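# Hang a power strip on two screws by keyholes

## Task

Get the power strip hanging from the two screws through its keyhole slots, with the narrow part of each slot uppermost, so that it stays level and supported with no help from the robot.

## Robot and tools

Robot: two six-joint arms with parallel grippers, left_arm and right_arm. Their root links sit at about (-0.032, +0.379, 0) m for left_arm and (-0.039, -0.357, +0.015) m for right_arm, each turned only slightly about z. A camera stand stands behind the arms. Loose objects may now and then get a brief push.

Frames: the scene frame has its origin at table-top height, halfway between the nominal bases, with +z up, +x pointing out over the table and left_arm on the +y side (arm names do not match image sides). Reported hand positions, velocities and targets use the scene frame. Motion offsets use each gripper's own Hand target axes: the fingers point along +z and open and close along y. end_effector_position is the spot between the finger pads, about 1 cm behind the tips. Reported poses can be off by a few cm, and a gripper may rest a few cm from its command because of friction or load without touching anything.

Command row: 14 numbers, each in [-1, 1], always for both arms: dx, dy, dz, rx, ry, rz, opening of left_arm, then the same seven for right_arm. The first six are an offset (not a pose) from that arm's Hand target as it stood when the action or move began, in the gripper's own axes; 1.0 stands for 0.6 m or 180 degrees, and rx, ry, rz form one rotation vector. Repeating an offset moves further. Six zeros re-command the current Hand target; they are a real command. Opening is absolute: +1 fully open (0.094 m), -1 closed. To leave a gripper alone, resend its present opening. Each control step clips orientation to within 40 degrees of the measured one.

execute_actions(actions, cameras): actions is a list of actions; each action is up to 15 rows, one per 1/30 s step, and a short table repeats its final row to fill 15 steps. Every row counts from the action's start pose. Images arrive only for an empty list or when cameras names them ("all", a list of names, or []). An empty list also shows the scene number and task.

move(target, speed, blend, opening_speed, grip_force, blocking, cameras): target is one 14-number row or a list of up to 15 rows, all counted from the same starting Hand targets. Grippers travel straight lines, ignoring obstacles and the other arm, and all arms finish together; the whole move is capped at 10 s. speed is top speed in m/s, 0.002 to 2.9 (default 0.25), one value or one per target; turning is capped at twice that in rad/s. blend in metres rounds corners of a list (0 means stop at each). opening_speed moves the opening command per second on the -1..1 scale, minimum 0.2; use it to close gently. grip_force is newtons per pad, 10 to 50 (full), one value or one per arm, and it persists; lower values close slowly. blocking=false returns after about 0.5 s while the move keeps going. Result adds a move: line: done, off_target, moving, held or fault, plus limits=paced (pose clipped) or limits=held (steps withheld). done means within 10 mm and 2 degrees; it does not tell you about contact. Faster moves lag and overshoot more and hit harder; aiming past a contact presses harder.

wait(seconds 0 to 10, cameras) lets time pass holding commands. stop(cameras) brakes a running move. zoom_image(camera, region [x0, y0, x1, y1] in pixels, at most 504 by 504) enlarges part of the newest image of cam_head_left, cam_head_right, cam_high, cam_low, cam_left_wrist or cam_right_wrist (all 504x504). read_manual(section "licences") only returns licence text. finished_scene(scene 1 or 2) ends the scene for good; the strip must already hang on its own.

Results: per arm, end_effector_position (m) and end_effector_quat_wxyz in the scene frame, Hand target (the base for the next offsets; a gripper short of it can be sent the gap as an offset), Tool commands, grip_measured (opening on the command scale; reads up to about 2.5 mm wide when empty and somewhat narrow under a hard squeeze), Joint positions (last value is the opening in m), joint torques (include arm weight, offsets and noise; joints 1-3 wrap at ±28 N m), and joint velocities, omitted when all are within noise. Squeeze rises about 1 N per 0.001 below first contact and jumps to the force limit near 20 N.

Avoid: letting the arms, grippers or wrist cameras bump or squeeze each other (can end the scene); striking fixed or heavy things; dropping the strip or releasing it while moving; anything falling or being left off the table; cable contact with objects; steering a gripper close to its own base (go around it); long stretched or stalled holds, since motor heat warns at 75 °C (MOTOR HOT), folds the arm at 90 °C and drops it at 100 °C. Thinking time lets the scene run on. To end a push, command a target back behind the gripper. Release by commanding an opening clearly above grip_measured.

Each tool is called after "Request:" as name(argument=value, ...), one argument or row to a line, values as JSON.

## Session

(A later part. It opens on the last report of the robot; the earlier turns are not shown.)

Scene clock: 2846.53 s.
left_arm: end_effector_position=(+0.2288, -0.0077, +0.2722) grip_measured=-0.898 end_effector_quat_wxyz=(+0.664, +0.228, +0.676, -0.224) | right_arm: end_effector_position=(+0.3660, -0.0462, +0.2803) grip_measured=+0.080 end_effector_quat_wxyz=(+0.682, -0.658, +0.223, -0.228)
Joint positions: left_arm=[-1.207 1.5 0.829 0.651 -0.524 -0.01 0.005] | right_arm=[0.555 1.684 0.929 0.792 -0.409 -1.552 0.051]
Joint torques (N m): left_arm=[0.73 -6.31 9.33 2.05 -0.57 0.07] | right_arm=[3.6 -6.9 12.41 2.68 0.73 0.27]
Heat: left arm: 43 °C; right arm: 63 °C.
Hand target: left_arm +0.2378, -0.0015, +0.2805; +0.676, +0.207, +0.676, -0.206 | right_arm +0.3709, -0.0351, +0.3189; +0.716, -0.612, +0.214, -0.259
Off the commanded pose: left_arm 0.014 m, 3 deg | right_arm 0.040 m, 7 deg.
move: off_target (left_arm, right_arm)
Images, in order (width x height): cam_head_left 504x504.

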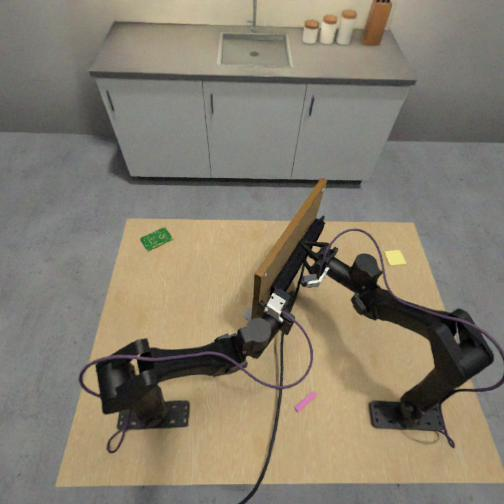

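Request:
move(
  target=[0,0.012,0,0,0,0,-0.9,0,0,0,0,0,-0.012,-0.6],
  speed=0.03,
)

Request:
move(
  target=[0,0.004,0,0,0,0,-0.9,0,0,0,0,0,-0.012,-0.6],
  speed=0.03,
  cameras=["cam_head_left"],
)

Request:
zoom_image(
  camera="cam_head_left",
  region=[240, 200, 360, 320],
)

Request:
move(
  target=[0,0,0,0,0,0,-0.9,0,0,0,0,0,-0.016,-0.6],
  speed=0.03,
  cameras=["cam_head_left"],
)

Request:
zoom_image(
  camera="cam_head_left",
  region=[240, 200, 360, 320],
)

Scene clock: 2858.97 s.
left_arm: end_effector_position=(+0.2288, -0.0077, +0.2722) grip_measured=-0.898 end_effector_quat_wxyz=(+0.664, +0.228, +0.676, -0.224) | right_arm: end_effector_position=(+0.3660, -0.0463, +0.2803) grip_measured=+0.080 end_effector_quat_wxyz=(+0.682, -0.658, +0.222, -0.229)
Joint positions: left_arm=[-1.207 1.5 0.829 0.651 -0.524 -0.01 0.005] | right_arm=[0.555 1.684 0.929 0.792 -0.408 -1.555 0.051]
Joint torques (N m): left_arm=[2.69 -7.38 7.95 2.01 -0.4 0.1] | right_arm=[3.71 -6.94 12.38 2.68 0.75 0]
Heat: left arm: 43 °C; right arm: 63 °C.
Hand target: left_arm +0.2418, +0.0044, +0.2805; +0.676, +0.207, +0.676, -0.207 | right_arm +0.3709, -0.0351, +0.3189; +0.711, -0.616, +0.203, -0.272
Off the commanded pose: left_arm 0.020 m, 3 deg | right_arm 0.040 m, 8 deg.
move: off_target (left_arm, right_arm)

Scene clock: 2859.93 s.
left_arm: end_effector_position=(+0.2289, -0.0077, +0.2722) grip_measured=-0.898 end_effector_quat_wxyz=(+0.664, +0.228, +0.676, -0.224) | right_arm: end_effector_position=(+0.3661, -0.0463, +0.2803) grip_measured=+0.080 end_effector_quat_wxyz=(+0.681, -0.659, +0.220, -0.232)
Joint positions: left_arm=[-1.206 1.5 0.829 0.651 -0.523 -0.01 0.005] | right_arm=[0.555 1.684 0.929 0.792 -0.408 -1.562 0.051]
Joint torques (N m): left_arm=[3.03 -7.87 7.65 2.01 -0.31 0.09] | right_arm=[3.73 -7.01 12.41 2.65 0.77 -0.29]
Heat: left arm: 43 °C; right arm: 63 °C.
Hand target: left_arm +0.2431, +0.0064, +0.2805; +0.676, +0.207, +0.676, -0.207 | right_arm +0.3711, -0.0353, +0.3189; +0.706, -0.620, +0.191, -0.286
Off the commanded pose: left_arm 0.022 m, 3 deg | right_arm 0.040 m, 9 deg.
move: off_target (left_arm, right_arm)
Images, in order (width x height): cam_head_left 504x504.

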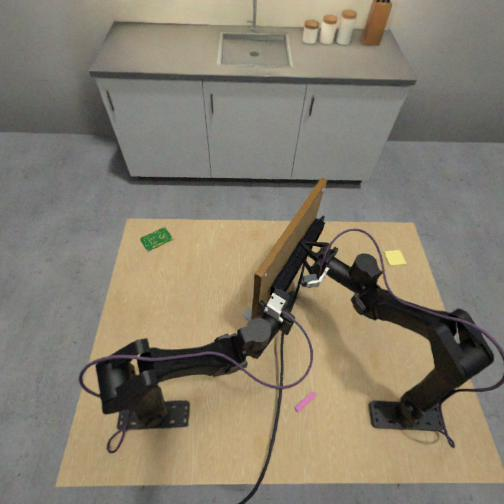

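Scaled by 4.200 from the camera's 504x504 image, which has a finer 720x720 frame.

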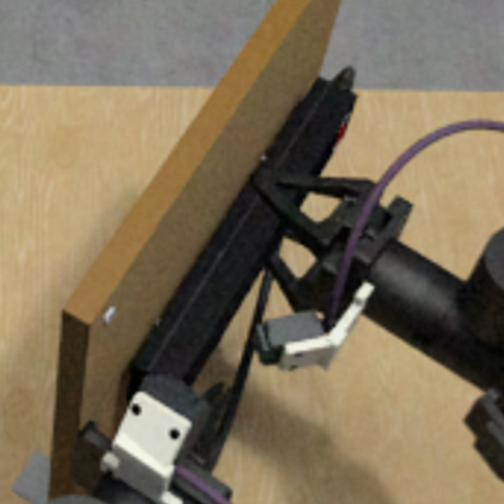

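Scene clock: 2861.23 s.
left_arm: end_effector_position=(+0.2289, -0.0077, +0.2722) grip_measured=-0.898 end_effector_quat_wxyz=(+0.664, +0.228, +0.676, -0.224) | right_arm: end_effector_position=(+0.3661, -0.0463, +0.2801) grip_measured=+0.080 end_effector_quat_wxyz=(+0.678, -0.662, +0.212, -0.240)
Joint positions: left_arm=[-1.206 1.5 0.829 0.651 -0.523 -0.01 0.005] | right_arm=[0.555 1.684 0.929 0.791 -0.408 -1.585 0.051]
Joint torques (N m): left_arm=[3.06 -7.95 7.68 1.99 -0.3 0.1] | right_arm=[3.75 -7.09 12.45 2.64 0.77 -0.53]
Heat: left arm: 43 °C; right arm: 63 °C.
Hand target: left_arm +0.2431, +0.0064, +0.2805; +0.676, +0.207, +0.676, -0.207 | right_arm +0.3710, -0.0353, +0.3189; +0.698, -0.624, +0.175, -0.303
Off the commanded pose: left_arm 0.022 m, 3 deg | right_arm 0.041 m, 10 deg.
move: off_target (left_arm, right_arm)
Images, in order (width x height): cam_head_left 504x504.

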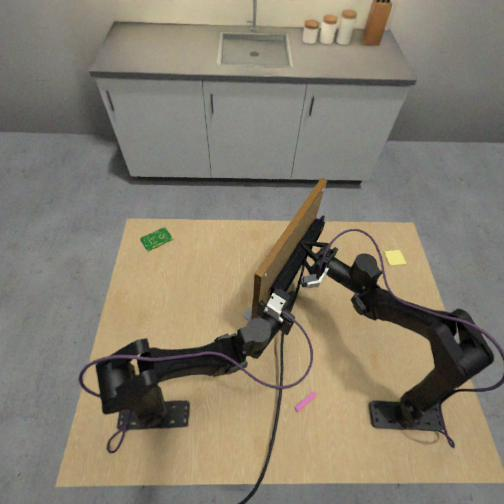

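Scaled by 4.200 from the camera's 504x504 image, which has a finer 720x720 frame.

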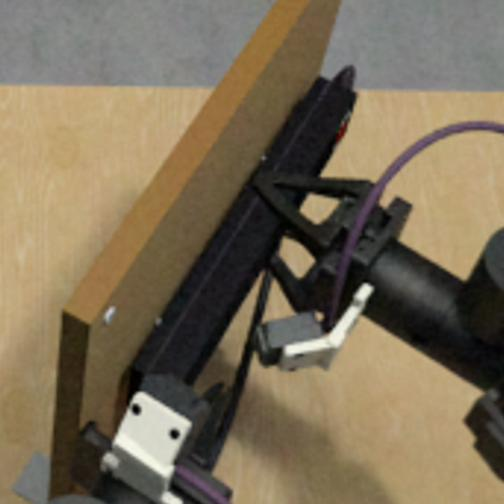

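Request:
move(
  target=[0,-0.04,0,0,0,0,-0.9,0,0,-0.03,0,0,0.02,-0.6],
  speed=0.04,
)

Request:
move(
  target=[0,0,0,0,0,0,-0.9,-0.02,0,-0.004,0,0,0,-0.6],
  speed=0.04,
)

Scene clock: 2880.50 s.
left_arm: end_effector_position=(+0.2282, -0.0091, +0.2730) grip_measured=-0.898 end_effector_quat_wxyz=(+0.670, +0.213, +0.680, -0.207) | right_arm: end_effector_position=(+0.3651, -0.0476, +0.2781) grip_measured=+0.079 end_effector_quat_wxyz=(+0.680, -0.655, +0.222, -0.243)
Joint positions: left_arm=[-1.235 1.522 0.852 0.651 -0.6 -0.007 0.005] | right_arm=[0.564 1.683 0.908 0.823 -0.379 -1.569 0.051]
Joint torques (N m): left_arm=[-0.49 -5.37 9.81 2 -0.17 0.02] | right_arm=[1.26 -10.5 8.36 2.59 0.31 -0.11]
Heat: left arm: 42 °C; right arm: 63 °C.
Hand target: left_arm +0.2297, -0.0134, +0.2805; +0.676, +0.207, +0.676, -0.206 | right_arm +0.3598, -0.0490, +0.3161; +0.707, -0.618, +0.195, -0.281
Off the commanded pose: left_arm 0.009 m, 1 deg | right_arm 0.038 m, 7 deg.
move: off_target (right_arm)

Scene clock: 2881.40 s.
left_arm: end_effector_position=(+0.2283, -0.0090, +0.2730) grip_measured=-0.898 end_effector_quat_wxyz=(+0.670, +0.212, +0.680, -0.207) | right_arm: end_effector_position=(+0.3630, -0.0484, +0.2773) grip_measured=+0.079 end_effector_quat_wxyz=(+0.678, -0.648, +0.235, -0.255)
Joint positions: left_arm=[-1.235 1.522 0.852 0.651 -0.601 -0.007 0.005] | right_arm=[0.584 1.672 0.884 0.841 -0.321 -1.565 0.051]
Joint torques (N m): left_arm=[-0.42 -5.67 9.99 2 -0.19 0.03] | right_arm=[2.35 -10.93 8.13 2.51 0.02 -0.21]
Heat: left arm: 42 °C; right arm: 63 °C.
Hand target: left_arm +0.2297, -0.0134, +0.2805; +0.676, +0.207, +0.676, -0.206 | right_arm +0.3491, -0.0432, +0.3150; +0.708, -0.618, +0.195, -0.281
Off the commanded pose: left_arm 0.009 m, 1 deg | right_arm 0.040 m, 7 deg.
move: off_target (right_arm)

Request:
move(
  target=[0,-0.02,-0.02,0,0,0,-0.9,-0.006,0,-0.012,0,0,0,-0.6],
  speed=0.04,
  cameras=["cam_head_left"],
)

Request:
zoom_image(
  camera="cam_head_left",
  region=[260, 200, 360, 300],
)

Scene clock: 2887.13 s.
left_arm: end_effector_position=(+0.2124, -0.0148, +0.2731) grip_measured=-0.898 end_effector_quat_wxyz=(+0.671, +0.213, +0.680, -0.207) | right_arm: end_effector_position=(+0.3506, -0.0426, +0.2665) grip_measured=+0.079 end_effector_quat_wxyz=(+0.673, -0.658, +0.230, -0.248)
Joint positions: left_arm=[-1.289 1.522 0.852 0.651 -0.654 -0.007 0.005] | right_arm=[0.608 1.66 0.847 0.843 -0.316 -1.579 0.051]
Joint torques (N m): left_arm=[-0.5 -6.52 9.16 1.95 -0.17 0.03] | right_arm=[0.46 -12 8.31 2.58 0.02 -0.11]
Heat: left arm: 42 °C; right arm: 61 °C.
Hand target: left_arm +0.2130, -0.0166, +0.2805; +0.676, +0.207, +0.676, -0.206 | right_arm +0.3419, -0.0464, +0.3134; +0.707, -0.618, +0.195, -0.281
Off the commanded pose: left_arm 0.008 m, 1 deg | right_arm 0.048 m, 8 deg.
move: off_target (right_arm)
Images, in order (width x height): cam_head_left 504x504.

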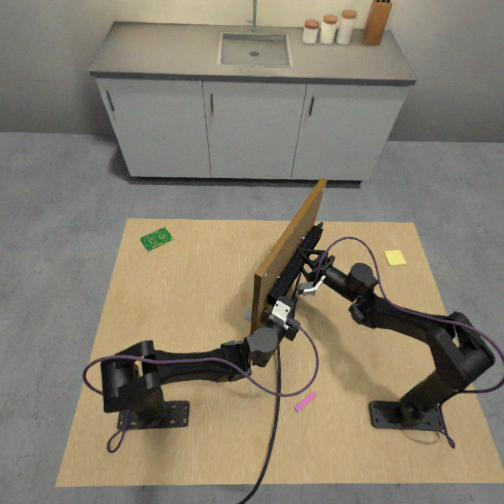

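Scaled by 5.040 from the camera's 504x504 image, which has a finer 720x720 frame.

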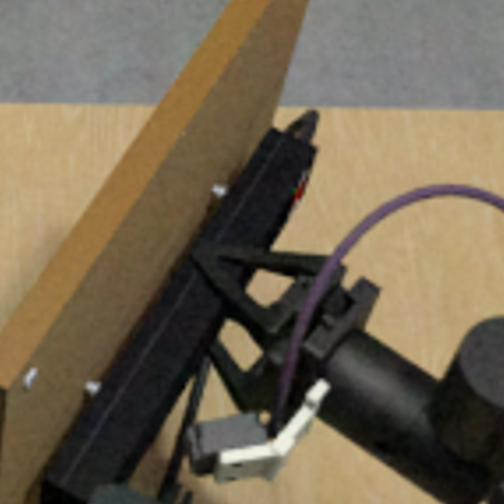

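Request:
move(
  target=[
    [0,-0.01,-0.15,0,0,0,-0.9,0.02,-0.01,-0.05,0,0.0,0,-0.6],
    [-0.098,0.0375,-0.354,-0.017,-0.166,0.004,-0.9,0.031,-0.019,-0.022,0,0.0,0,-0.6],
  ],
  speed=0.15,
  cameras=["cam_head_left","cam_left_wrist"],
)

Request:
zoom_image(
  camera="cam_left_wrist",
  region=[80, 130, 240, 290],
)

Request:
zoom_image(
  camera="cam_head_left",
  region=[260, 200, 360, 300],
)

Scene clock: 2913.10 s.
left_arm: end_effector_position=(+0.0502, +0.1086, +0.3251) grip_measured=-0.898 end_effector_quat_wxyz=(+0.782, +0.248, +0.526, -0.225) | right_arm: end_effector_position=(+0.3379, -0.0676, +0.2717) grip_measured=+0.079 end_effector_quat_wxyz=(+0.673, -0.661, +0.229, -0.241)
Joint positions: left_arm=[-1.895 1.064 0.295 1.457 -1.036 0.776 0.005] | right_arm=[0.554 1.558 0.773 0.807 -0.383 -1.573 0.051]
Joint torques (N m): left_arm=[-0.5 -3.18 5.33 2.33 0.56 0.07] | right_arm=[-1.16 -7.84 13.7 2.51 -0.01 -0.06]
Heat: left arm: 42 °C; right arm: 59 °C.
Hand target: left_arm +0.0495, +0.1207, +0.3395; +0.834, +0.133, +0.483, -0.231 | right_arm +0.3461, -0.0693, +0.3238; +0.707, -0.618, +0.195, -0.281
Off the commanded pose: left_arm 0.019 m, 15 deg | right_arm 0.053 m, 9 deg.
joint sent to its limit (left arm) — joint 4 (wrist pitch), upper limit. The joint targets are off in orientation, not in position.
move: off_target (left_arm, right_arm)
camera_calibration:
cam_left_wrist: T_world_to_cam=[[-0.678426, -0.733944, -0.0326454, 0.118399], [-0.26964, 0.290086, -0.918229, 0.295548], [0.683398, -0.614147, -0.394703, 0.255067], [0, 0, 0, 1]] pos_world=[-0.0142957, 0.157813, 0.375921]
Images, in order (width x height): cam_head_left 504x504, cam_left_wrist 504x504.

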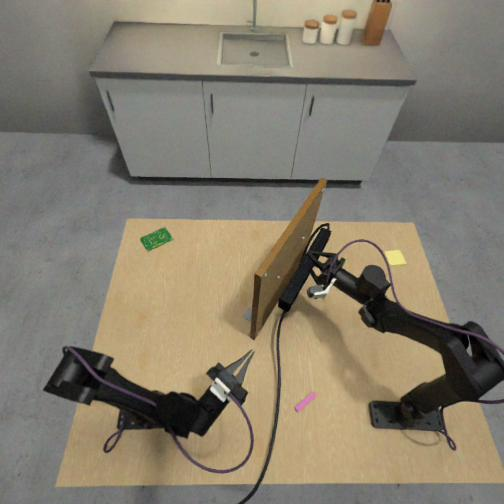

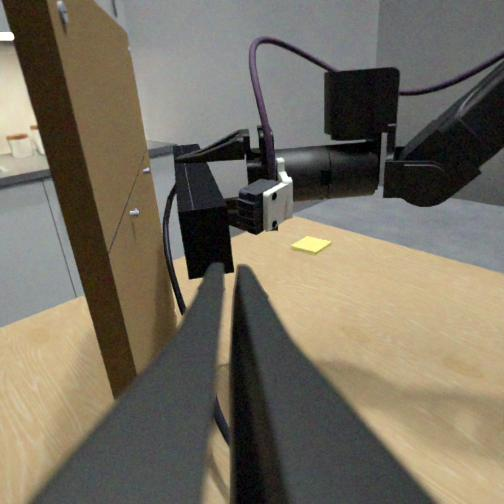

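Scaled by 3.150 from the camera's 504x504 image, which has a finer 720x720 frame.

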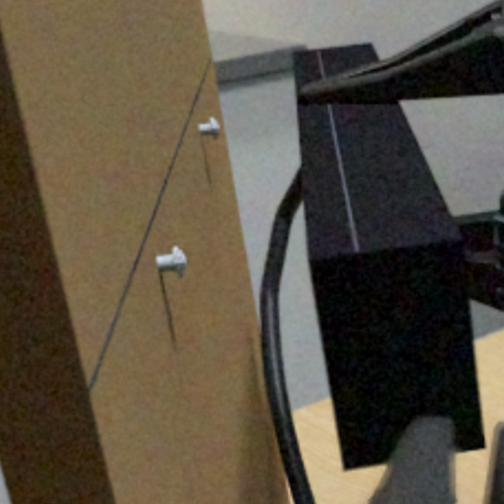

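Scaled by 5.040 from the camera's 504x504 image, which has a finer 720x720 frame.

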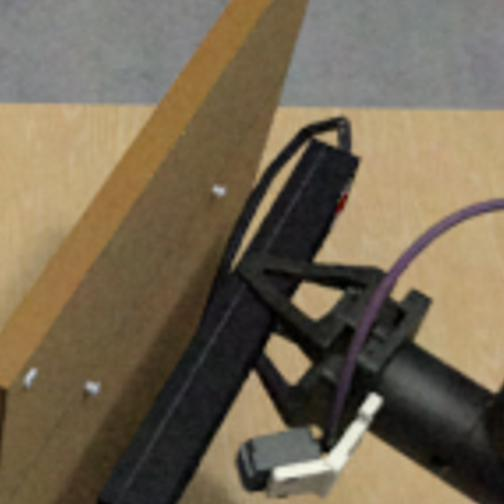

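Request:
move(
  target=[0,0,0,0,0,0,-0.9,0.073,-0.0155,-0.2085,-0.005,0.1355,0.017,-0.6],
  speed=0.2,
)

Request:
move(
  target=[0,0,0,0,0,0,-0.9,0,0,0,0,0,0.45,-0.6],
  speed=0.4,
)

Request:
move(
  target=[0,0,0,0,0,0,-0.9,0,0,0,0,0,-0.45,-0.6],
  speed=0.4,
  cameras=["cam_head_left","cam_left_wrist"],
)

Scene clock: 2942.80 s.
left_arm: end_effector_position=(+0.0501, +0.1085, +0.3252) grip_measured=-0.898 end_effector_quat_wxyz=(+0.782, +0.249, +0.526, -0.225) | right_arm: end_effector_position=(+0.3024, -0.1830, +0.2838) grip_measured=+0.079 end_effector_quat_wxyz=(+0.627, -0.585, +0.374, -0.352)
Joint positions: left_arm=[-1.895 1.064 0.295 1.457 -1.035 0.777 0.005] | right_arm=[0.494 1.089 0.474 0.65 -0.04 -1.512 0.051]
Joint torques (N m): left_arm=[-0.4 -3.18 5.41 2.3 0.58 0] | right_arm=[-1.06 -5.61 8.8 2.52 0.19 -0.05]
Heat: left arm: 43 °C; right arm: 61 °C.
Hand target: left_arm +0.0496, +0.1207, +0.3395; +0.834, +0.133, +0.483, -0.231 | right_arm +0.3001, -0.1937, +0.3163; +0.653, -0.545, +0.358, -0.385
Off the commanded pose: left_arm 0.019 m, 15 deg | right_arm 0.034 m, 7 deg.
joint sent to its limit (left arm) — joint 4 (wrist pitch), upper limit. The joint targets are off in orientation, not in position.
move: off_target (left_arm, right_arm)

Scene clock: 2945.57 s.
left_arm: end_effector_position=(+0.0501, +0.1085, +0.3252) grip_measured=-0.898 end_effector_quat_wxyz=(+0.782, +0.249, +0.526, -0.225) | right_arm: end_effector_position=(+0.3052, -0.1911, +0.2857) grip_measured=+0.079 end_effector_quat_wxyz=(+0.711, -0.199, +0.664, +0.119)
Joint positions: left_arm=[-1.895 1.064 0.295 1.457 -1.035 0.777 0.005] | right_arm=[0.481 1.081 0.474 0.647 -0.02 -0.125 0.051]
Joint torques (N m): left_arm=[-0.36 -3.25 5.57 2.27 0.56 0.06] | right_arm=[-0.03 -4.96 8.85 2.58 -0.01 0.18]
Heat: left arm: 43 °C; right arm: 61 °C.
Hand target: left_arm +0.0496, +0.1207, +0.3395; +0.834, +0.133, +0.483, -0.231 | right_arm +0.3001, -0.1937, +0.3163; +0.747, -0.182, +0.626, +0.131
Off the commanded pose: left_arm 0.019 m, 15 deg | right_arm 0.031 m, 6 deg.
joint sent to its limit (left arm) — joint 4 (wrist pitch), upper limit. The joint targets are off in orientation, not in position.
move: off_target (left_arm, right_arm)

Scene clock: 2948.20 s.
left_arm: end_effector_position=(+0.0501, +0.1085, +0.3252) grip_measured=-0.898 end_effector_quat_wxyz=(+0.782, +0.249, +0.526, -0.225) | right_arm: end_effector_position=(+0.3039, -0.1881, +0.2804) grip_measured=+0.079 end_effector_quat_wxyz=(+0.622, -0.582, +0.389, -0.350)
Joint positions: left_arm=[-1.895 1.064 0.295 1.457 -1.035 0.777 0.005] | right_arm=[0.486 1.081 0.474 0.626 -0.026 -1.493 0.051]
Joint torques (N m): left_arm=[-0.68 -3.26 5.29 2.31 0.56 0.05] | right_arm=[-0.31 -5.22 8.83 2.75 0.12 -0.22]
Heat: left arm: 43 °C; right arm: 61 °C.
Hand target: left_arm +0.0496, +0.1207, +0.3395; +0.834, +0.133, +0.483, -0.231 | right_arm +0.3001, -0.1937, +0.3163; +0.653, -0.545, +0.358, -0.385
Off the commanded pose: left_arm 0.019 m, 15 deg | right_arm 0.037 m, 8 deg.
joint sent to its limit (left arm) — joint 4 (wrist pitch), upper limit. The joint targets are off in orientation, not in position.
move: off_target (left_arm, right_arm)
camera_calibration:
cam_left_wrist: T_world_to_cam=[[-0.678849, -0.733502, -0.0337347, 0.118666], [-0.268349, 0.290595, -0.918446, 0.295635], [0.683485, -0.614434, -0.394105, 0.254998], [0, 0, 0, 1]] pos_world=[-0.0143978, 0.157811, 0.376024]
Images, in order (width x height): cam_head_left 504x504, cam_left_wrist 504x504.

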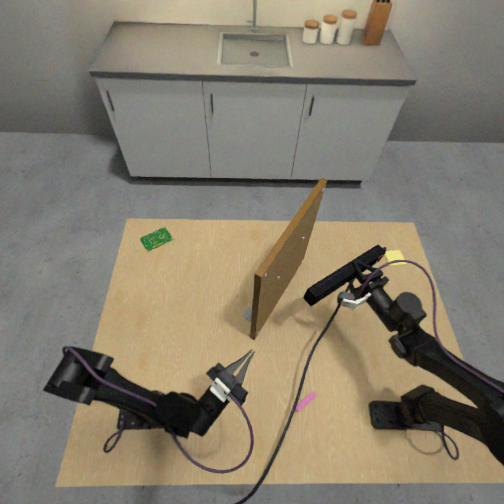

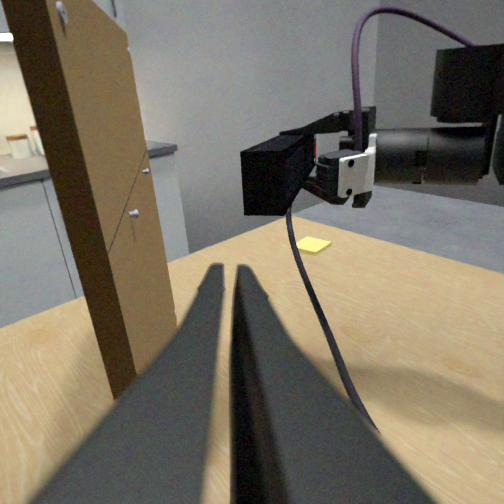

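Request:
move(
  target=[0,0,0,0,0,0,-0.9,-0.125,0.002,0.109,0,-0.035,-0.02,-0.6],
  speed=0.15,
  cameras=["cam_head_left","cam_left_wrist"],
)

Request:
zoom_image(
  camera="cam_head_left",
  region=[260, 200, 360, 300],
)

Scene clock: 2960.70 s.
left_arm: end_effector_position=(+0.0501, +0.1085, +0.3252) grip_measured=-0.898 end_effector_quat_wxyz=(+0.782, +0.249, +0.526, -0.225) | right_arm: end_effector_position=(+0.3139, -0.0997, +0.2713) grip_measured=+0.079 end_effector_quat_wxyz=(+0.613, -0.636, +0.329, -0.334)
Joint positions: left_arm=[-1.895 1.064 0.295 1.457 -1.035 0.777 0.005] | right_arm=[0.695 1.343 0.64 0.677 0.058 -1.592 0.051]
Joint torques (N m): left_arm=[-0.51 -3.43 5.23 2.28 0.55 0.1] | right_arm=[-0.06 -4.63 14.08 2.92 0.28 -0.15]
Heat: left arm: 43 °C; right arm: 62 °C.
Hand target: left_arm +0.0496, +0.1207, +0.3395; +0.834, +0.133, +0.483, -0.231 | right_arm +0.3249, -0.0981, +0.3283; +0.659, -0.577, +0.305, -0.375
Off the commanded pose: left_arm 0.019 m, 15 deg | right_arm 0.058 m, 10 deg.
joint sent to its limit (left arm) — joint 4 (wrist pitch), upper limit. The joint targets are off in orientation, not in position.
move: off_target (left_arm, right_arm)
camera_calibration:
cam_left_wrist: T_world_to_cam=[[-0.678849, -0.733502, -0.0337347, 0.118666], [-0.268349, 0.290595, -0.918446, 0.295635], [0.683485, -0.614434, -0.394105, 0.254998], [0, 0, 0, 1]] pos_world=[-0.0143978, 0.157811, 0.376024]
Images, in order (width x height): cam_head_left 504x504, cam_left_wrist 504x504.

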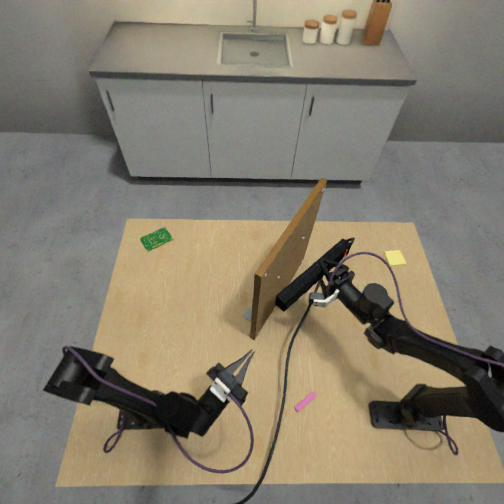

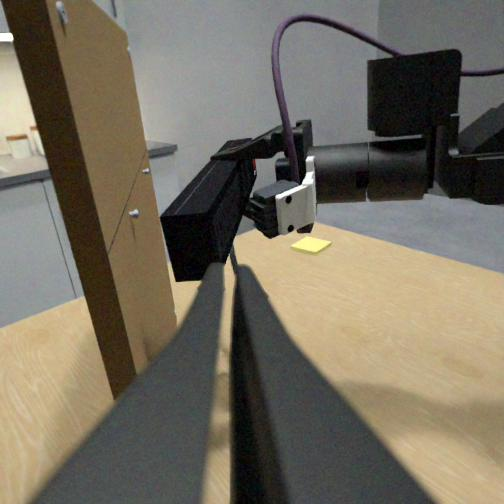

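Scaled by 5.040 from the camera's 504x504 image, which has a finer 720x720 frame.

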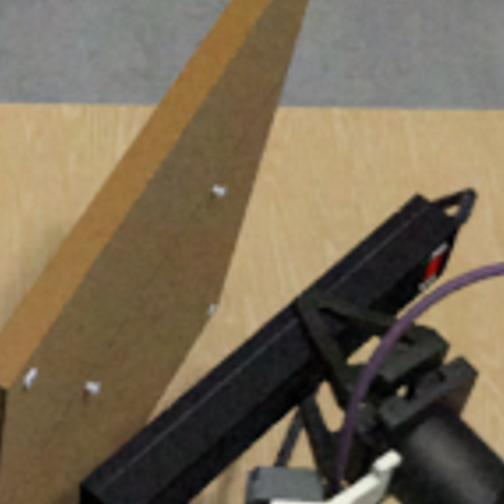

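Request:
move(
  target=[0,0,0,0,0,0,-0.9,-0.0285,0.002,0.098,0,0,0.0,-0.6],
  speed=0.06,
  cameras=["cam_head_left","cam_left_wrist"],
)

Request:
zoom_image(
  camera="cam_head_left",
  region=[260, 200, 360, 300],
)

Request:
zoom_image(
  camera="cam_left_wrist",
  region=[80, 130, 240, 290],
)

Scene clock: 2975.60 s.
left_arm: end_effector_position=(+0.0501, +0.1085, +0.3252) grip_measured=-0.898 end_effector_quat_wxyz=(+0.782, +0.249, +0.526, -0.225) | right_arm: end_effector_position=(+0.3506, -0.0537, +0.2763) grip_measured=+0.079 end_effector_quat_wxyz=(+0.614, -0.641, +0.322, -0.330)
Joint positions: left_arm=[-1.895 1.064 0.295 1.457 -1.035 0.777 0.005] | right_arm=[0.731 1.564 0.856 0.679 0.076 -1.596 0.051]
Joint torques (N m): left_arm=[-0.4 -3.04 5.29 2.33 0.58 0.07] | right_arm=[0.06 -6.39 15.02 2.92 0.45 -0.16]
Heat: left arm: 43 °C; right arm: 65 °C.
Hand target: left_arm +0.0496, +0.1207, +0.3395; +0.834, +0.133, +0.483, -0.231 | right_arm +0.3649, -0.0522, +0.3356; +0.659, -0.576, +0.304, -0.375
Off the commanded pose: left_arm 0.019 m, 15 deg | right_arm 0.061 m, 11 deg.
joint sent to its limit (left arm) — joint 4 (wrist pitch), upper limit. The joint targets are off in orientation, not in position.
move: off_target (left_arm, right_arm)
camera_calibration:
cam_left_wrist: T_world_to_cam=[[-0.678849, -0.733502, -0.0337347, 0.118666], [-0.268349, 0.290595, -0.918446, 0.295635], [0.683485, -0.614434, -0.394105, 0.254998], [0, 0, 0, 1]] pos_world=[-0.0143978, 0.157811, 0.376024]
Images, in order (width x height): cam_head_left 504x504, cam_left_wrist 504x504.

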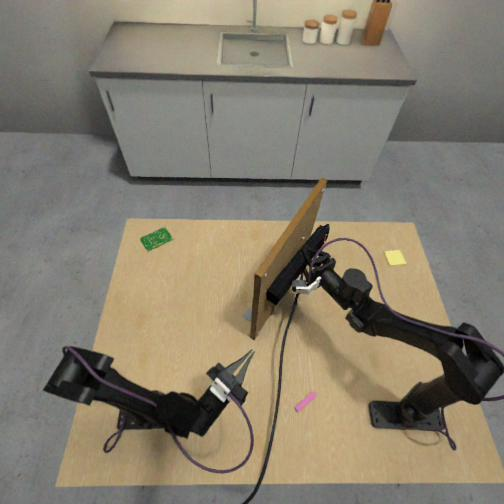

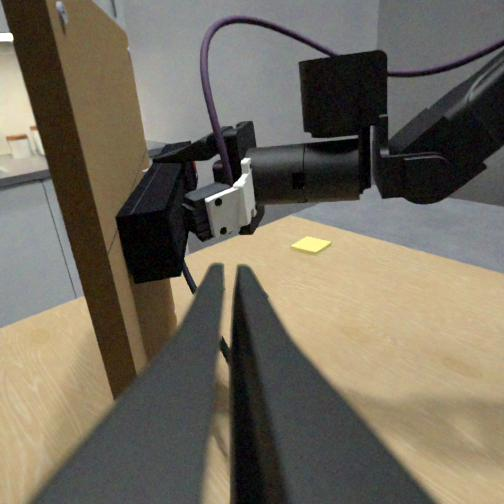

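Scaled by 5.040 from the camera's 504x504 image, which has a finer 720x720 frame.

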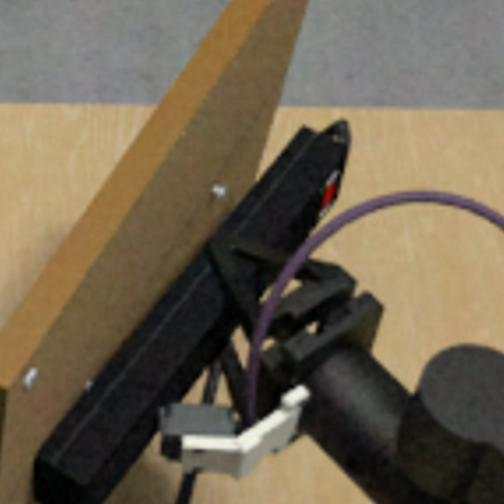

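Scaled by 3.150 from the camera's 504x504 image, which has a finer 720x720 frame.

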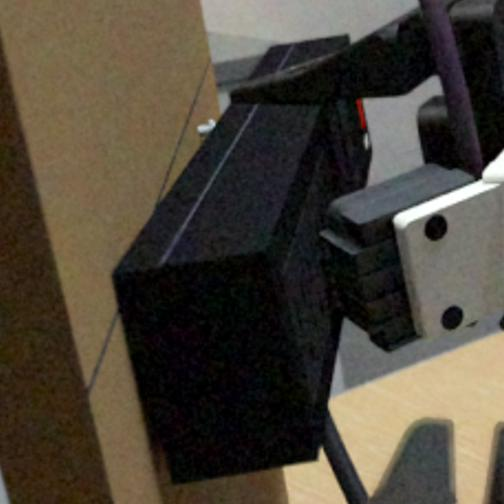

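Request:
move(
  target=[0,0,0,0,0,0,-0.9,0.002,0.003,0.022,0,-0.03,0.0,-0.6],
  speed=0.03,
  cameras=["cam_head_left","cam_left_wrist"],
)

Request:
zoom_image(
  camera="cam_head_left",
  region=[260, 200, 360, 300],
)

Request:
zoom_image(
  camera="cam_left_wrist",
  region=[80, 130, 240, 290],
)

Scene clock: 2987.83 s.
left_arm: end_effector_position=(+0.0501, +0.1085, +0.3252) grip_measured=-0.898 end_effector_quat_wxyz=(+0.782, +0.249, +0.526, -0.225) | right_arm: end_effector_position=(+0.3571, -0.0444, +0.2787) grip_measured=+0.079 end_effector_quat_wxyz=(+0.631, -0.653, +0.291, -0.301)
Joint positions: left_arm=[-1.895 1.064 0.295 1.457 -1.035 0.777 0.005] | right_arm=[0.688 1.602 0.9 0.679 -0.062 -1.598 0.051]
Joint torques (N m): left_arm=[-0.49 -3.18 5.41 2.32 0.54 0.05] | right_arm=[-1.5 -6.32 15.47 2.85 0.32 -0.1]
Heat: left arm: 44 °C; right arm: 67 °C.
Hand target: left_arm +0.0496, +0.1207, +0.3395; +0.834, +0.133, +0.483, -0.231 | right_arm +0.3768, -0.0462, +0.3358; +0.673, -0.593, +0.273, -0.347
Off the commanded pose: left_arm 0.019 m, 15 deg | right_arm 0.060 m, 10 deg.
joint sent to its limit (left arm) — joint 4 (wrist pitch), upper limit. The joint targets are off in orientation, not in position.
move: off_target (left_arm, right_arm)
camera_calibration:
cam_left_wrist: T_world_to_cam=[[-0.678849, -0.733502, -0.0337347, 0.118666], [-0.268349, 0.290595, -0.918446, 0.295635], [0.683485, -0.614434, -0.394105, 0.254998], [0, 0, 0, 1]] pos_world=[-0.0143978, 0.157811, 0.376024]
Images, in order (width x height): cam_head_left 504x504, cam_left_wrist 504x504.

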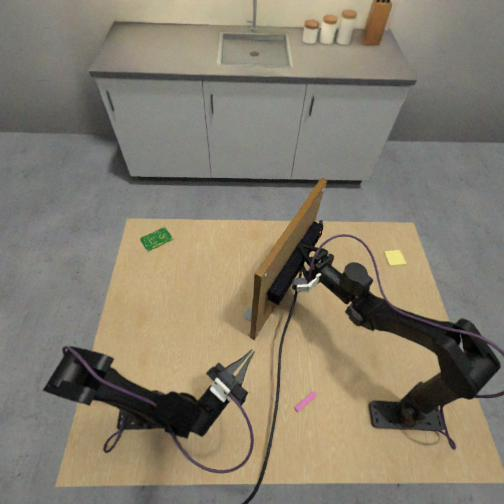

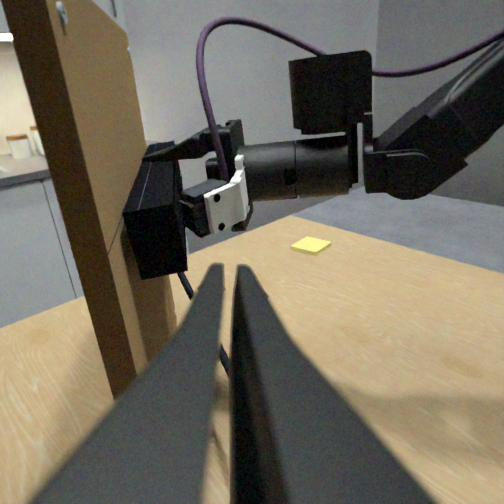

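Scaled by 5.040 from the camera's 504x504 image, which has a finer 720x720 frame.

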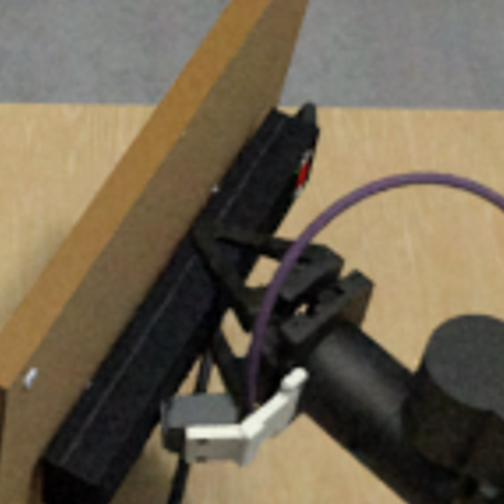

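Scaled by 3.150 from the camera's 504x504 image, which has a finer 720x720 frame.

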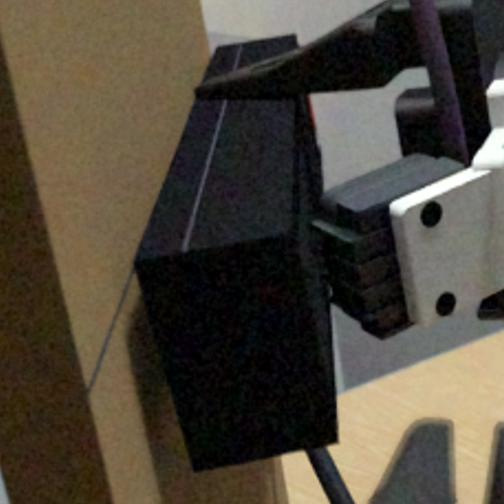

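Request:
move(
  target=[0,0,0,0,0,0,-0.9,0.014,0,-0.003,0,0.0,0.0,-0.6],
  speed=0.03,
)

Request:
move(
  target=[0,0,0,0,0,0,-0.9,0.007,0,-0.002,0,0.0,0.0,-0.6],
  speed=0.03,
  cameras=["cam_head_left","cam_left_wrist"],
)

Request:
zoom_image(
  camera="cam_head_left",
  region=[260, 200, 360, 300],
)

Request:
zoom_image(
  camera="cam_left_wrist",
  region=[80, 130, 240, 290],
)

Scene clock: 3004.83 s.
left_arm: end_effector_position=(+0.0501, +0.1085, +0.3252) grip_measured=-0.898 end_effector_quat_wxyz=(+0.782, +0.249, +0.526, -0.225) | right_arm: end_effector_position=(+0.3647, -0.0522, +0.2805) grip_measured=+0.079 end_effector_quat_wxyz=(+0.630, -0.649, +0.297, -0.305)
Joint positions: left_arm=[-1.895 1.064 0.295 1.457 -1.035 0.777 0.005] | right_arm=[0.663 1.605 0.907 0.679 -0.07 -1.593 0.051]
Joint torques (N m): left_arm=[-0.55 -3.23 5.19 2.31 0.58 0.07] | right_arm=[-1.57 -6.76 14.71 2.84 0.14 -0.12]
Heat: left arm: 44 °C; right arm: 67 °C.
Hand target: left_arm +0.0496, +0.1207, +0.3395; +0.834, +0.133, +0.483, -0.231 | right_arm +0.3805, -0.0539, +0.3360; +0.673, -0.593, +0.273, -0.347
Off the commanded pose: left_arm 0.019 m, 15 deg | right_arm 0.058 m, 10 deg.
joint sent to its limit (left arm) — joint 4 (wrist pitch), upper limit. The joint targets are off in orientation, not in position.
move: off_target (left_arm, right_arm)

Scene clock: 3005.63 s.
left_arm: end_effector_position=(+0.0501, +0.1085, +0.3252) grip_measured=-0.898 end_effector_quat_wxyz=(+0.782, +0.249, +0.526, -0.225) | right_arm: end_effector_position=(+0.3676, -0.0562, +0.2805) grip_measured=+0.079 end_effector_quat_wxyz=(+0.630, -0.648, +0.299, -0.306)
Joint positions: left_arm=[-1.895 1.064 0.295 1.457 -1.035 0.777 0.005] | right_arm=[0.651 1.605 0.907 0.679 -0.078 -1.592 0.051]
Joint torques (N m): left_arm=[-0.62 -2.84 5.41 2.26 0.56 0.09] | right_arm=[-1.62 -6.97 14.45 2.84 0.13 -0.11]
Heat: left arm: 44 °C; right arm: 67 °C.
Hand target: left_arm +0.0496, +0.1207, +0.3395; +0.834, +0.133, +0.483, -0.231 | right_arm +0.3822, -0.0581, +0.3360; +0.673, -0.593, +0.273, -0.347
Off the commanded pose: left_arm 0.019 m, 15 deg | right_arm 0.057 m, 10 deg.
joint sent to its limit (left arm) — joint 4 (wrist pitch), upper limit. The joint targets are off in orientation, not in position.
move: off_target (left_arm, right_arm)
camera_calibration:
cam_left_wrist: T_world_to_cam=[[-0.678849, -0.733502, -0.0337347, 0.118666], [-0.268349, 0.290595, -0.918446, 0.295635], [0.683485, -0.614434, -0.394105, 0.254998], [0, 0, 0, 1]] pos_world=[-0.0143978, 0.157811, 0.376024]
Images, in order (width x height): cam_head_left 504x504, cam_left_wrist 504x504.

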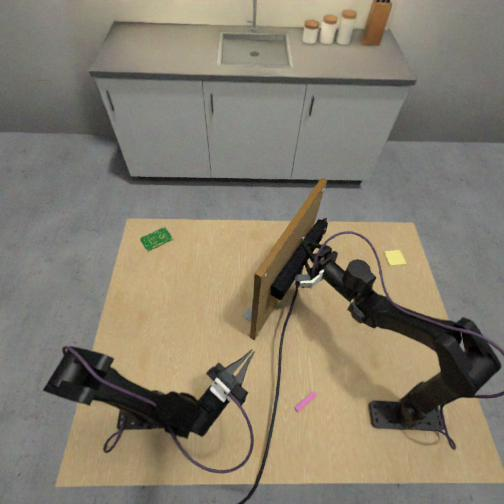

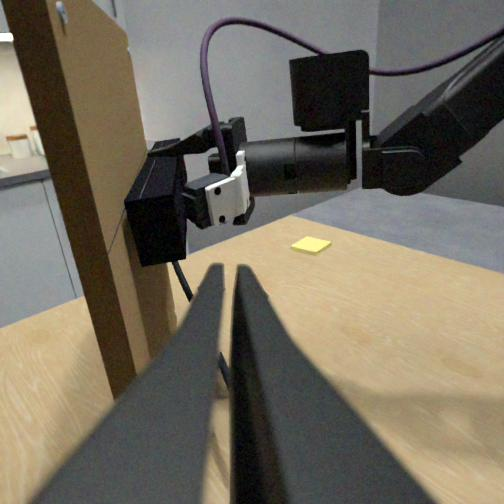

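Scaled by 5.040 from the camera's 504x504 image, which has a finer 720x720 frame.

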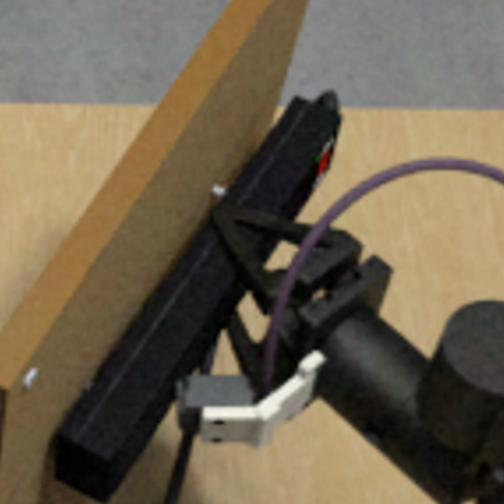

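Scaled by 3.150 from the camera's 504x504 image, which has a finer 720x720 frame.

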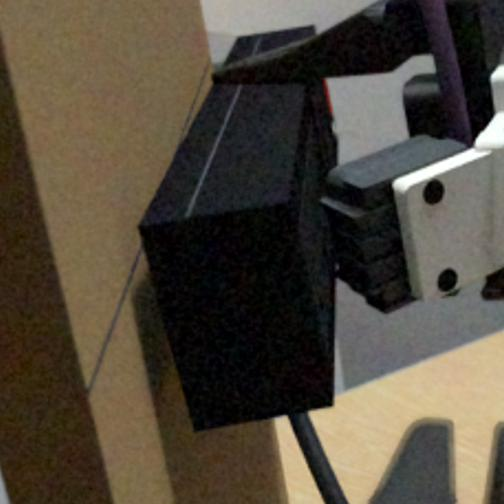

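Request:
move(
  target=[0,0,0,0,0,0,-0.9,-0.018,0,0.006,0,-0.01,0.0,-0.6],
  speed=0.03,
)

Request:
move(
  target=[0,0,0,0,0,0,-0.9,-0.006,0,0.006,0,-0.01,0.0,-0.6],
  speed=0.03,
  cameras=["cam_head_left","cam_left_wrist"],
)

Request:
zoom_image(
  camera="cam_head_left",
  region=[260, 200, 360, 300],
)

Request:
zoom_image(
  camera="cam_left_wrist",
  region=[80, 130, 240, 290],
)

Scene clock: 3022.57 s.
left_arm: end_effector_position=(+0.0501, +0.1085, +0.3252) grip_measured=-0.898 end_effector_quat_wxyz=(+0.782, +0.249, +0.526, -0.225) | right_arm: end_effector_position=(+0.3683, -0.0531, +0.2810) grip_measured=+0.079 end_effector_quat_wxyz=(+0.632, -0.650, +0.295, -0.302)
Joint positions: left_arm=[-1.895 1.064 0.295 1.457 -1.035 0.777 0.005] | right_arm=[0.651 1.614 0.917 0.679 -0.09 -1.592 0.051]
Joint torques (N m): left_arm=[-0.39 -3.48 5.48 2.31 0.57 0.06] | right_arm=[-0.06 -6.8 14.79 2.82 0.03 -0.13]
Heat: left arm: 44 °C; right arm: 68 °C.
Hand target: left_arm +0.0496, +0.1207, +0.3395; +0.834, +0.133, +0.483, -0.231 | right_arm +0.3784, -0.0473, +0.3358; +0.677, -0.599, +0.263, -0.338
Off the commanded pose: left_arm 0.019 m, 15 deg | right_arm 0.056 m, 10 deg.
joint sent to its limit (left arm) — joint 4 (wrist pitch), upper limit. The joint targets are off in orientation, not in position.
move: off_target (left_arm, right_arm)

Scene clock: 3023.37 s.
left_arm: end_effector_position=(+0.0501, +0.1085, +0.3252) grip_measured=-0.898 end_effector_quat_wxyz=(+0.782, +0.249, +0.526, -0.225) | right_arm: end_effector_position=(+0.3669, -0.0482, +0.2829) grip_measured=+0.079 end_effector_quat_wxyz=(+0.637, -0.652, +0.286, -0.295)
Joint positions: left_arm=[-1.895 1.064 0.295 1.457 -1.035 0.777 0.005] | right_arm=[0.651 1.62 0.927 0.679 -0.116 -1.593 0.051]
Joint torques (N m): left_arm=[-0.44 -3.22 5.5 2.33 0.55 0.08] | right_arm=[-0.59 -6.38 15.38 2.77 -0.07 -0.12]
Heat: left arm: 44 °C; right arm: 68 °C.
Hand target: left_arm +0.0496, +0.1207, +0.3395; +0.834, +0.133, +0.483, -0.231 | right_arm +0.3789, -0.0423, +0.3364; +0.681, -0.604, +0.252, -0.329
Off the commanded pose: left_arm 0.019 m, 15 deg | right_arm 0.055 m, 9 deg.
joint sent to its limit (left arm) — joint 4 (wrist pitch), upper limit. The joint targets are off in orientation, not in position.
move: off_target (left_arm, right_arm)
camera_calibration:
cam_left_wrist: T_world_to_cam=[[-0.678849, -0.733502, -0.0337347, 0.118666], [-0.268349, 0.290595, -0.918446, 0.295635], [0.683485, -0.614434, -0.394105, 0.254998], [0, 0, 0, 1]] pos_world=[-0.0143978, 0.157811, 0.376024]
Images, in order (width x height): cam_head_left 504x504, cam_left_wrist 504x504.

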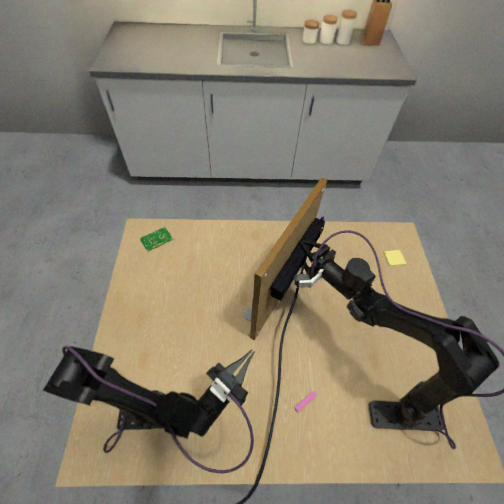

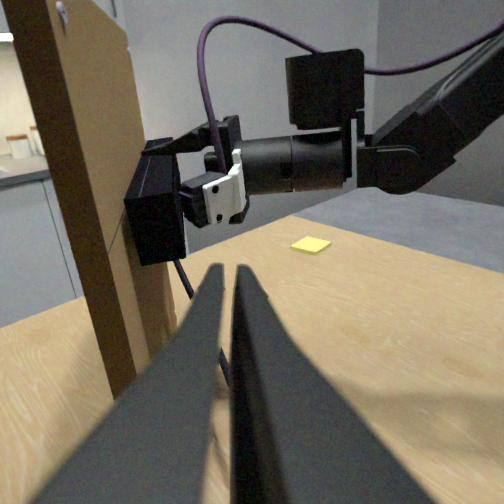

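Scaled by 5.040 from the camera's 504x504 image, which has a finer 720x720 frame.

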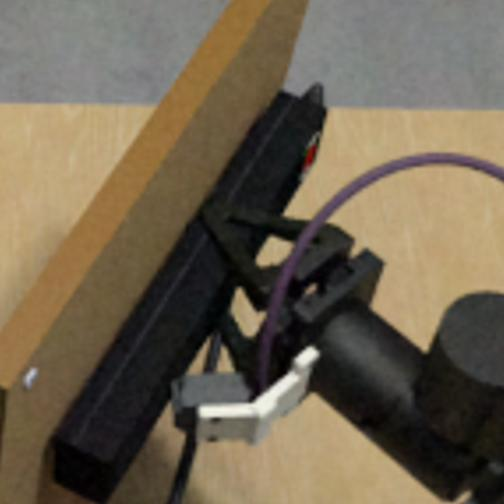

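Scaled by 3.150 from the camera's 504x504 image, which has a finer 720x720 frame.

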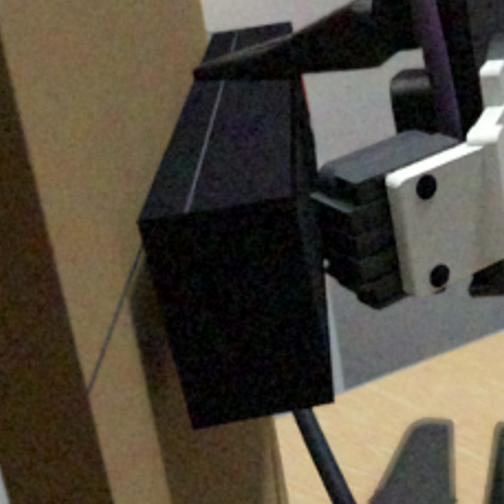

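Request:
move(
  target=[0,0,0,0,0,0,-0.9,-0.014,0.01,-0.002,0,-0.01,0.0,-0.6],
  speed=0.03,
)

Request:
move(
  target=[0,0,0,0,0,0,-0.9,-0.007,0.007,0.002,0,0,0.0,-0.6],
  speed=0.03,
  cameras=["cam_head_left","cam_left_wrist"],
)

Request:
zoom_image(
  camera="cam_head_left",
  region=[260, 200, 360, 300],
)

Request:
zoom_image(
  camera="cam_left_wrist",
  region=[80, 130, 240, 290],
)

Scene clock: 3036.53 s.
left_arm: end_effector_position=(+0.0501, +0.1085, +0.3252) grip_measured=-0.898 end_effector_quat_wxyz=(+0.782, +0.249, +0.526, -0.225) | right_arm: end_effector_position=(+0.3660, -0.0469, +0.2823) grip_measured=+0.079 end_effector_quat_wxyz=(+0.638, -0.654, +0.283, -0.292)
Joint positions: left_arm=[-1.895 1.064 0.295 1.457 -1.035 0.777 0.005] | right_arm=[0.651 1.622 0.927 0.68 -0.125 -1.593 0.051]
Joint torques (N m): left_arm=[-0.44 -2.97 5.37 2.33 0.57 0.07] | right_arm=[0.12 -5.67 14.02 2.95 -0.23 -0.14]
Heat: left arm: 44 °C; right arm: 68 °C.
Hand target: left_arm +0.0496, +0.1207, +0.3395; +0.834, +0.133, +0.483, -0.231 | right_arm +0.3734, -0.0364, +0.3297; +0.685, -0.609, +0.241, -0.319
Off the commanded pose: left_arm 0.019 m, 15 deg | right_arm 0.049 m, 9 deg.
joint sent to its limit (left arm) — joint 4 (wrist pitch), upper limit. The joint targets are off in orientation, not in position.
move: off_target (left_arm, right_arm)

Scene clock: 3037.23 s.
left_arm: end_effector_position=(+0.0501, +0.1085, +0.3252) grip_measured=-0.898 end_effector_quat_wxyz=(+0.782, +0.249, +0.526, -0.225) | right_arm: end_effector_position=(+0.3662, -0.0467, +0.2824) grip_measured=+0.079 end_effector_quat_wxyz=(+0.639, -0.653, +0.282, -0.292)
Joint positions: left_arm=[-1.895 1.064 0.295 1.457 -1.035 0.777 0.005] | right_arm=[0.651 1.624 0.927 0.684 -0.125 -1.593 0.051]
Joint torques (N m): left_arm=[-0.36 -3.14 5.5 2.33 0.54 0.09] | right_arm=[1.32 -4.93 13.59 3.04 -0.11 -0.14]
Heat: left arm: 44 °C; right arm: 68 °C.
Hand target: left_arm +0.0496, +0.1207, +0.3395; +0.834, +0.133, +0.483, -0.231 | right_arm +0.3720, -0.0323, +0.3255; +0.685, -0.609, +0.241, -0.319
Off the commanded pose: left_arm 0.019 m, 15 deg | right_arm 0.046 m, 9 deg.
joint sent to its limit (left arm) — joint 4 (wrist pitch), upper limit. The joint targets are off in orientation, not in position.
move: off_target (left_arm, right_arm)
camera_calibration:
cam_left_wrist: T_world_to_cam=[[-0.678849, -0.733502, -0.0337347, 0.118666], [-0.268349, 0.290595, -0.918446, 0.295635], [0.683485, -0.614434, -0.394105, 0.254998], [0, 0, 0, 1]] pos_world=[-0.0143978, 0.157811, 0.376024]
Images, in order (width x height): cam_head_left 504x504, cam_left_wrist 504x504.

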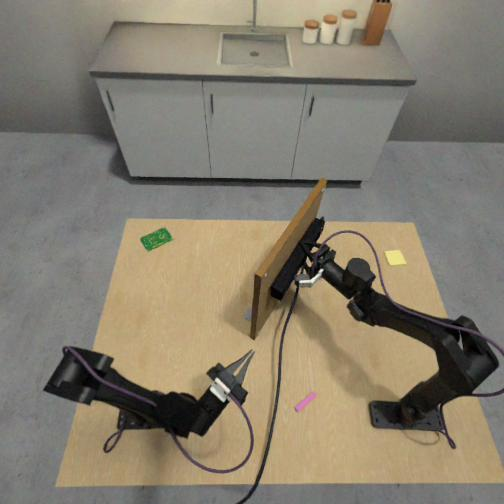

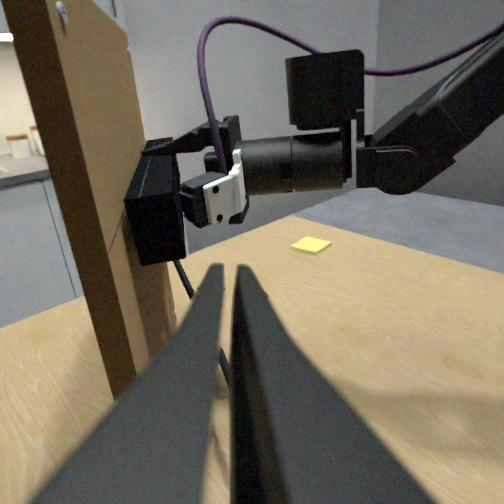

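Scaled by 5.040 from the camera's 504x504 image, which has a finer 720x720 frame.

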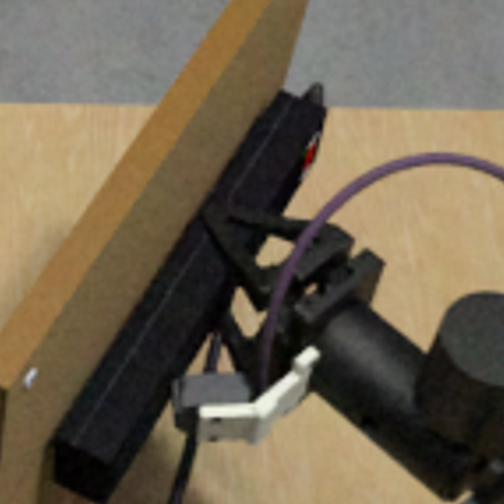

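Scaled by 3.150 from the camera's 504x504 image, which has a finer 720x720 frame.

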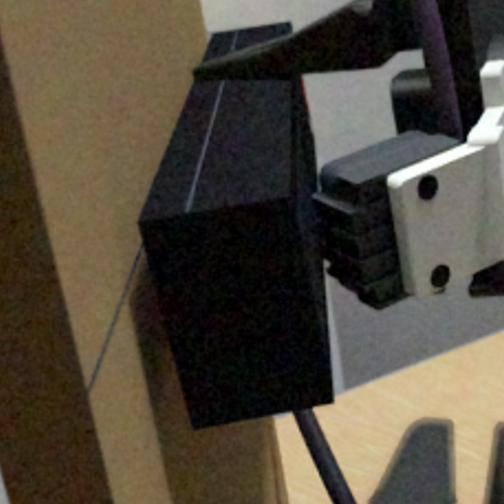

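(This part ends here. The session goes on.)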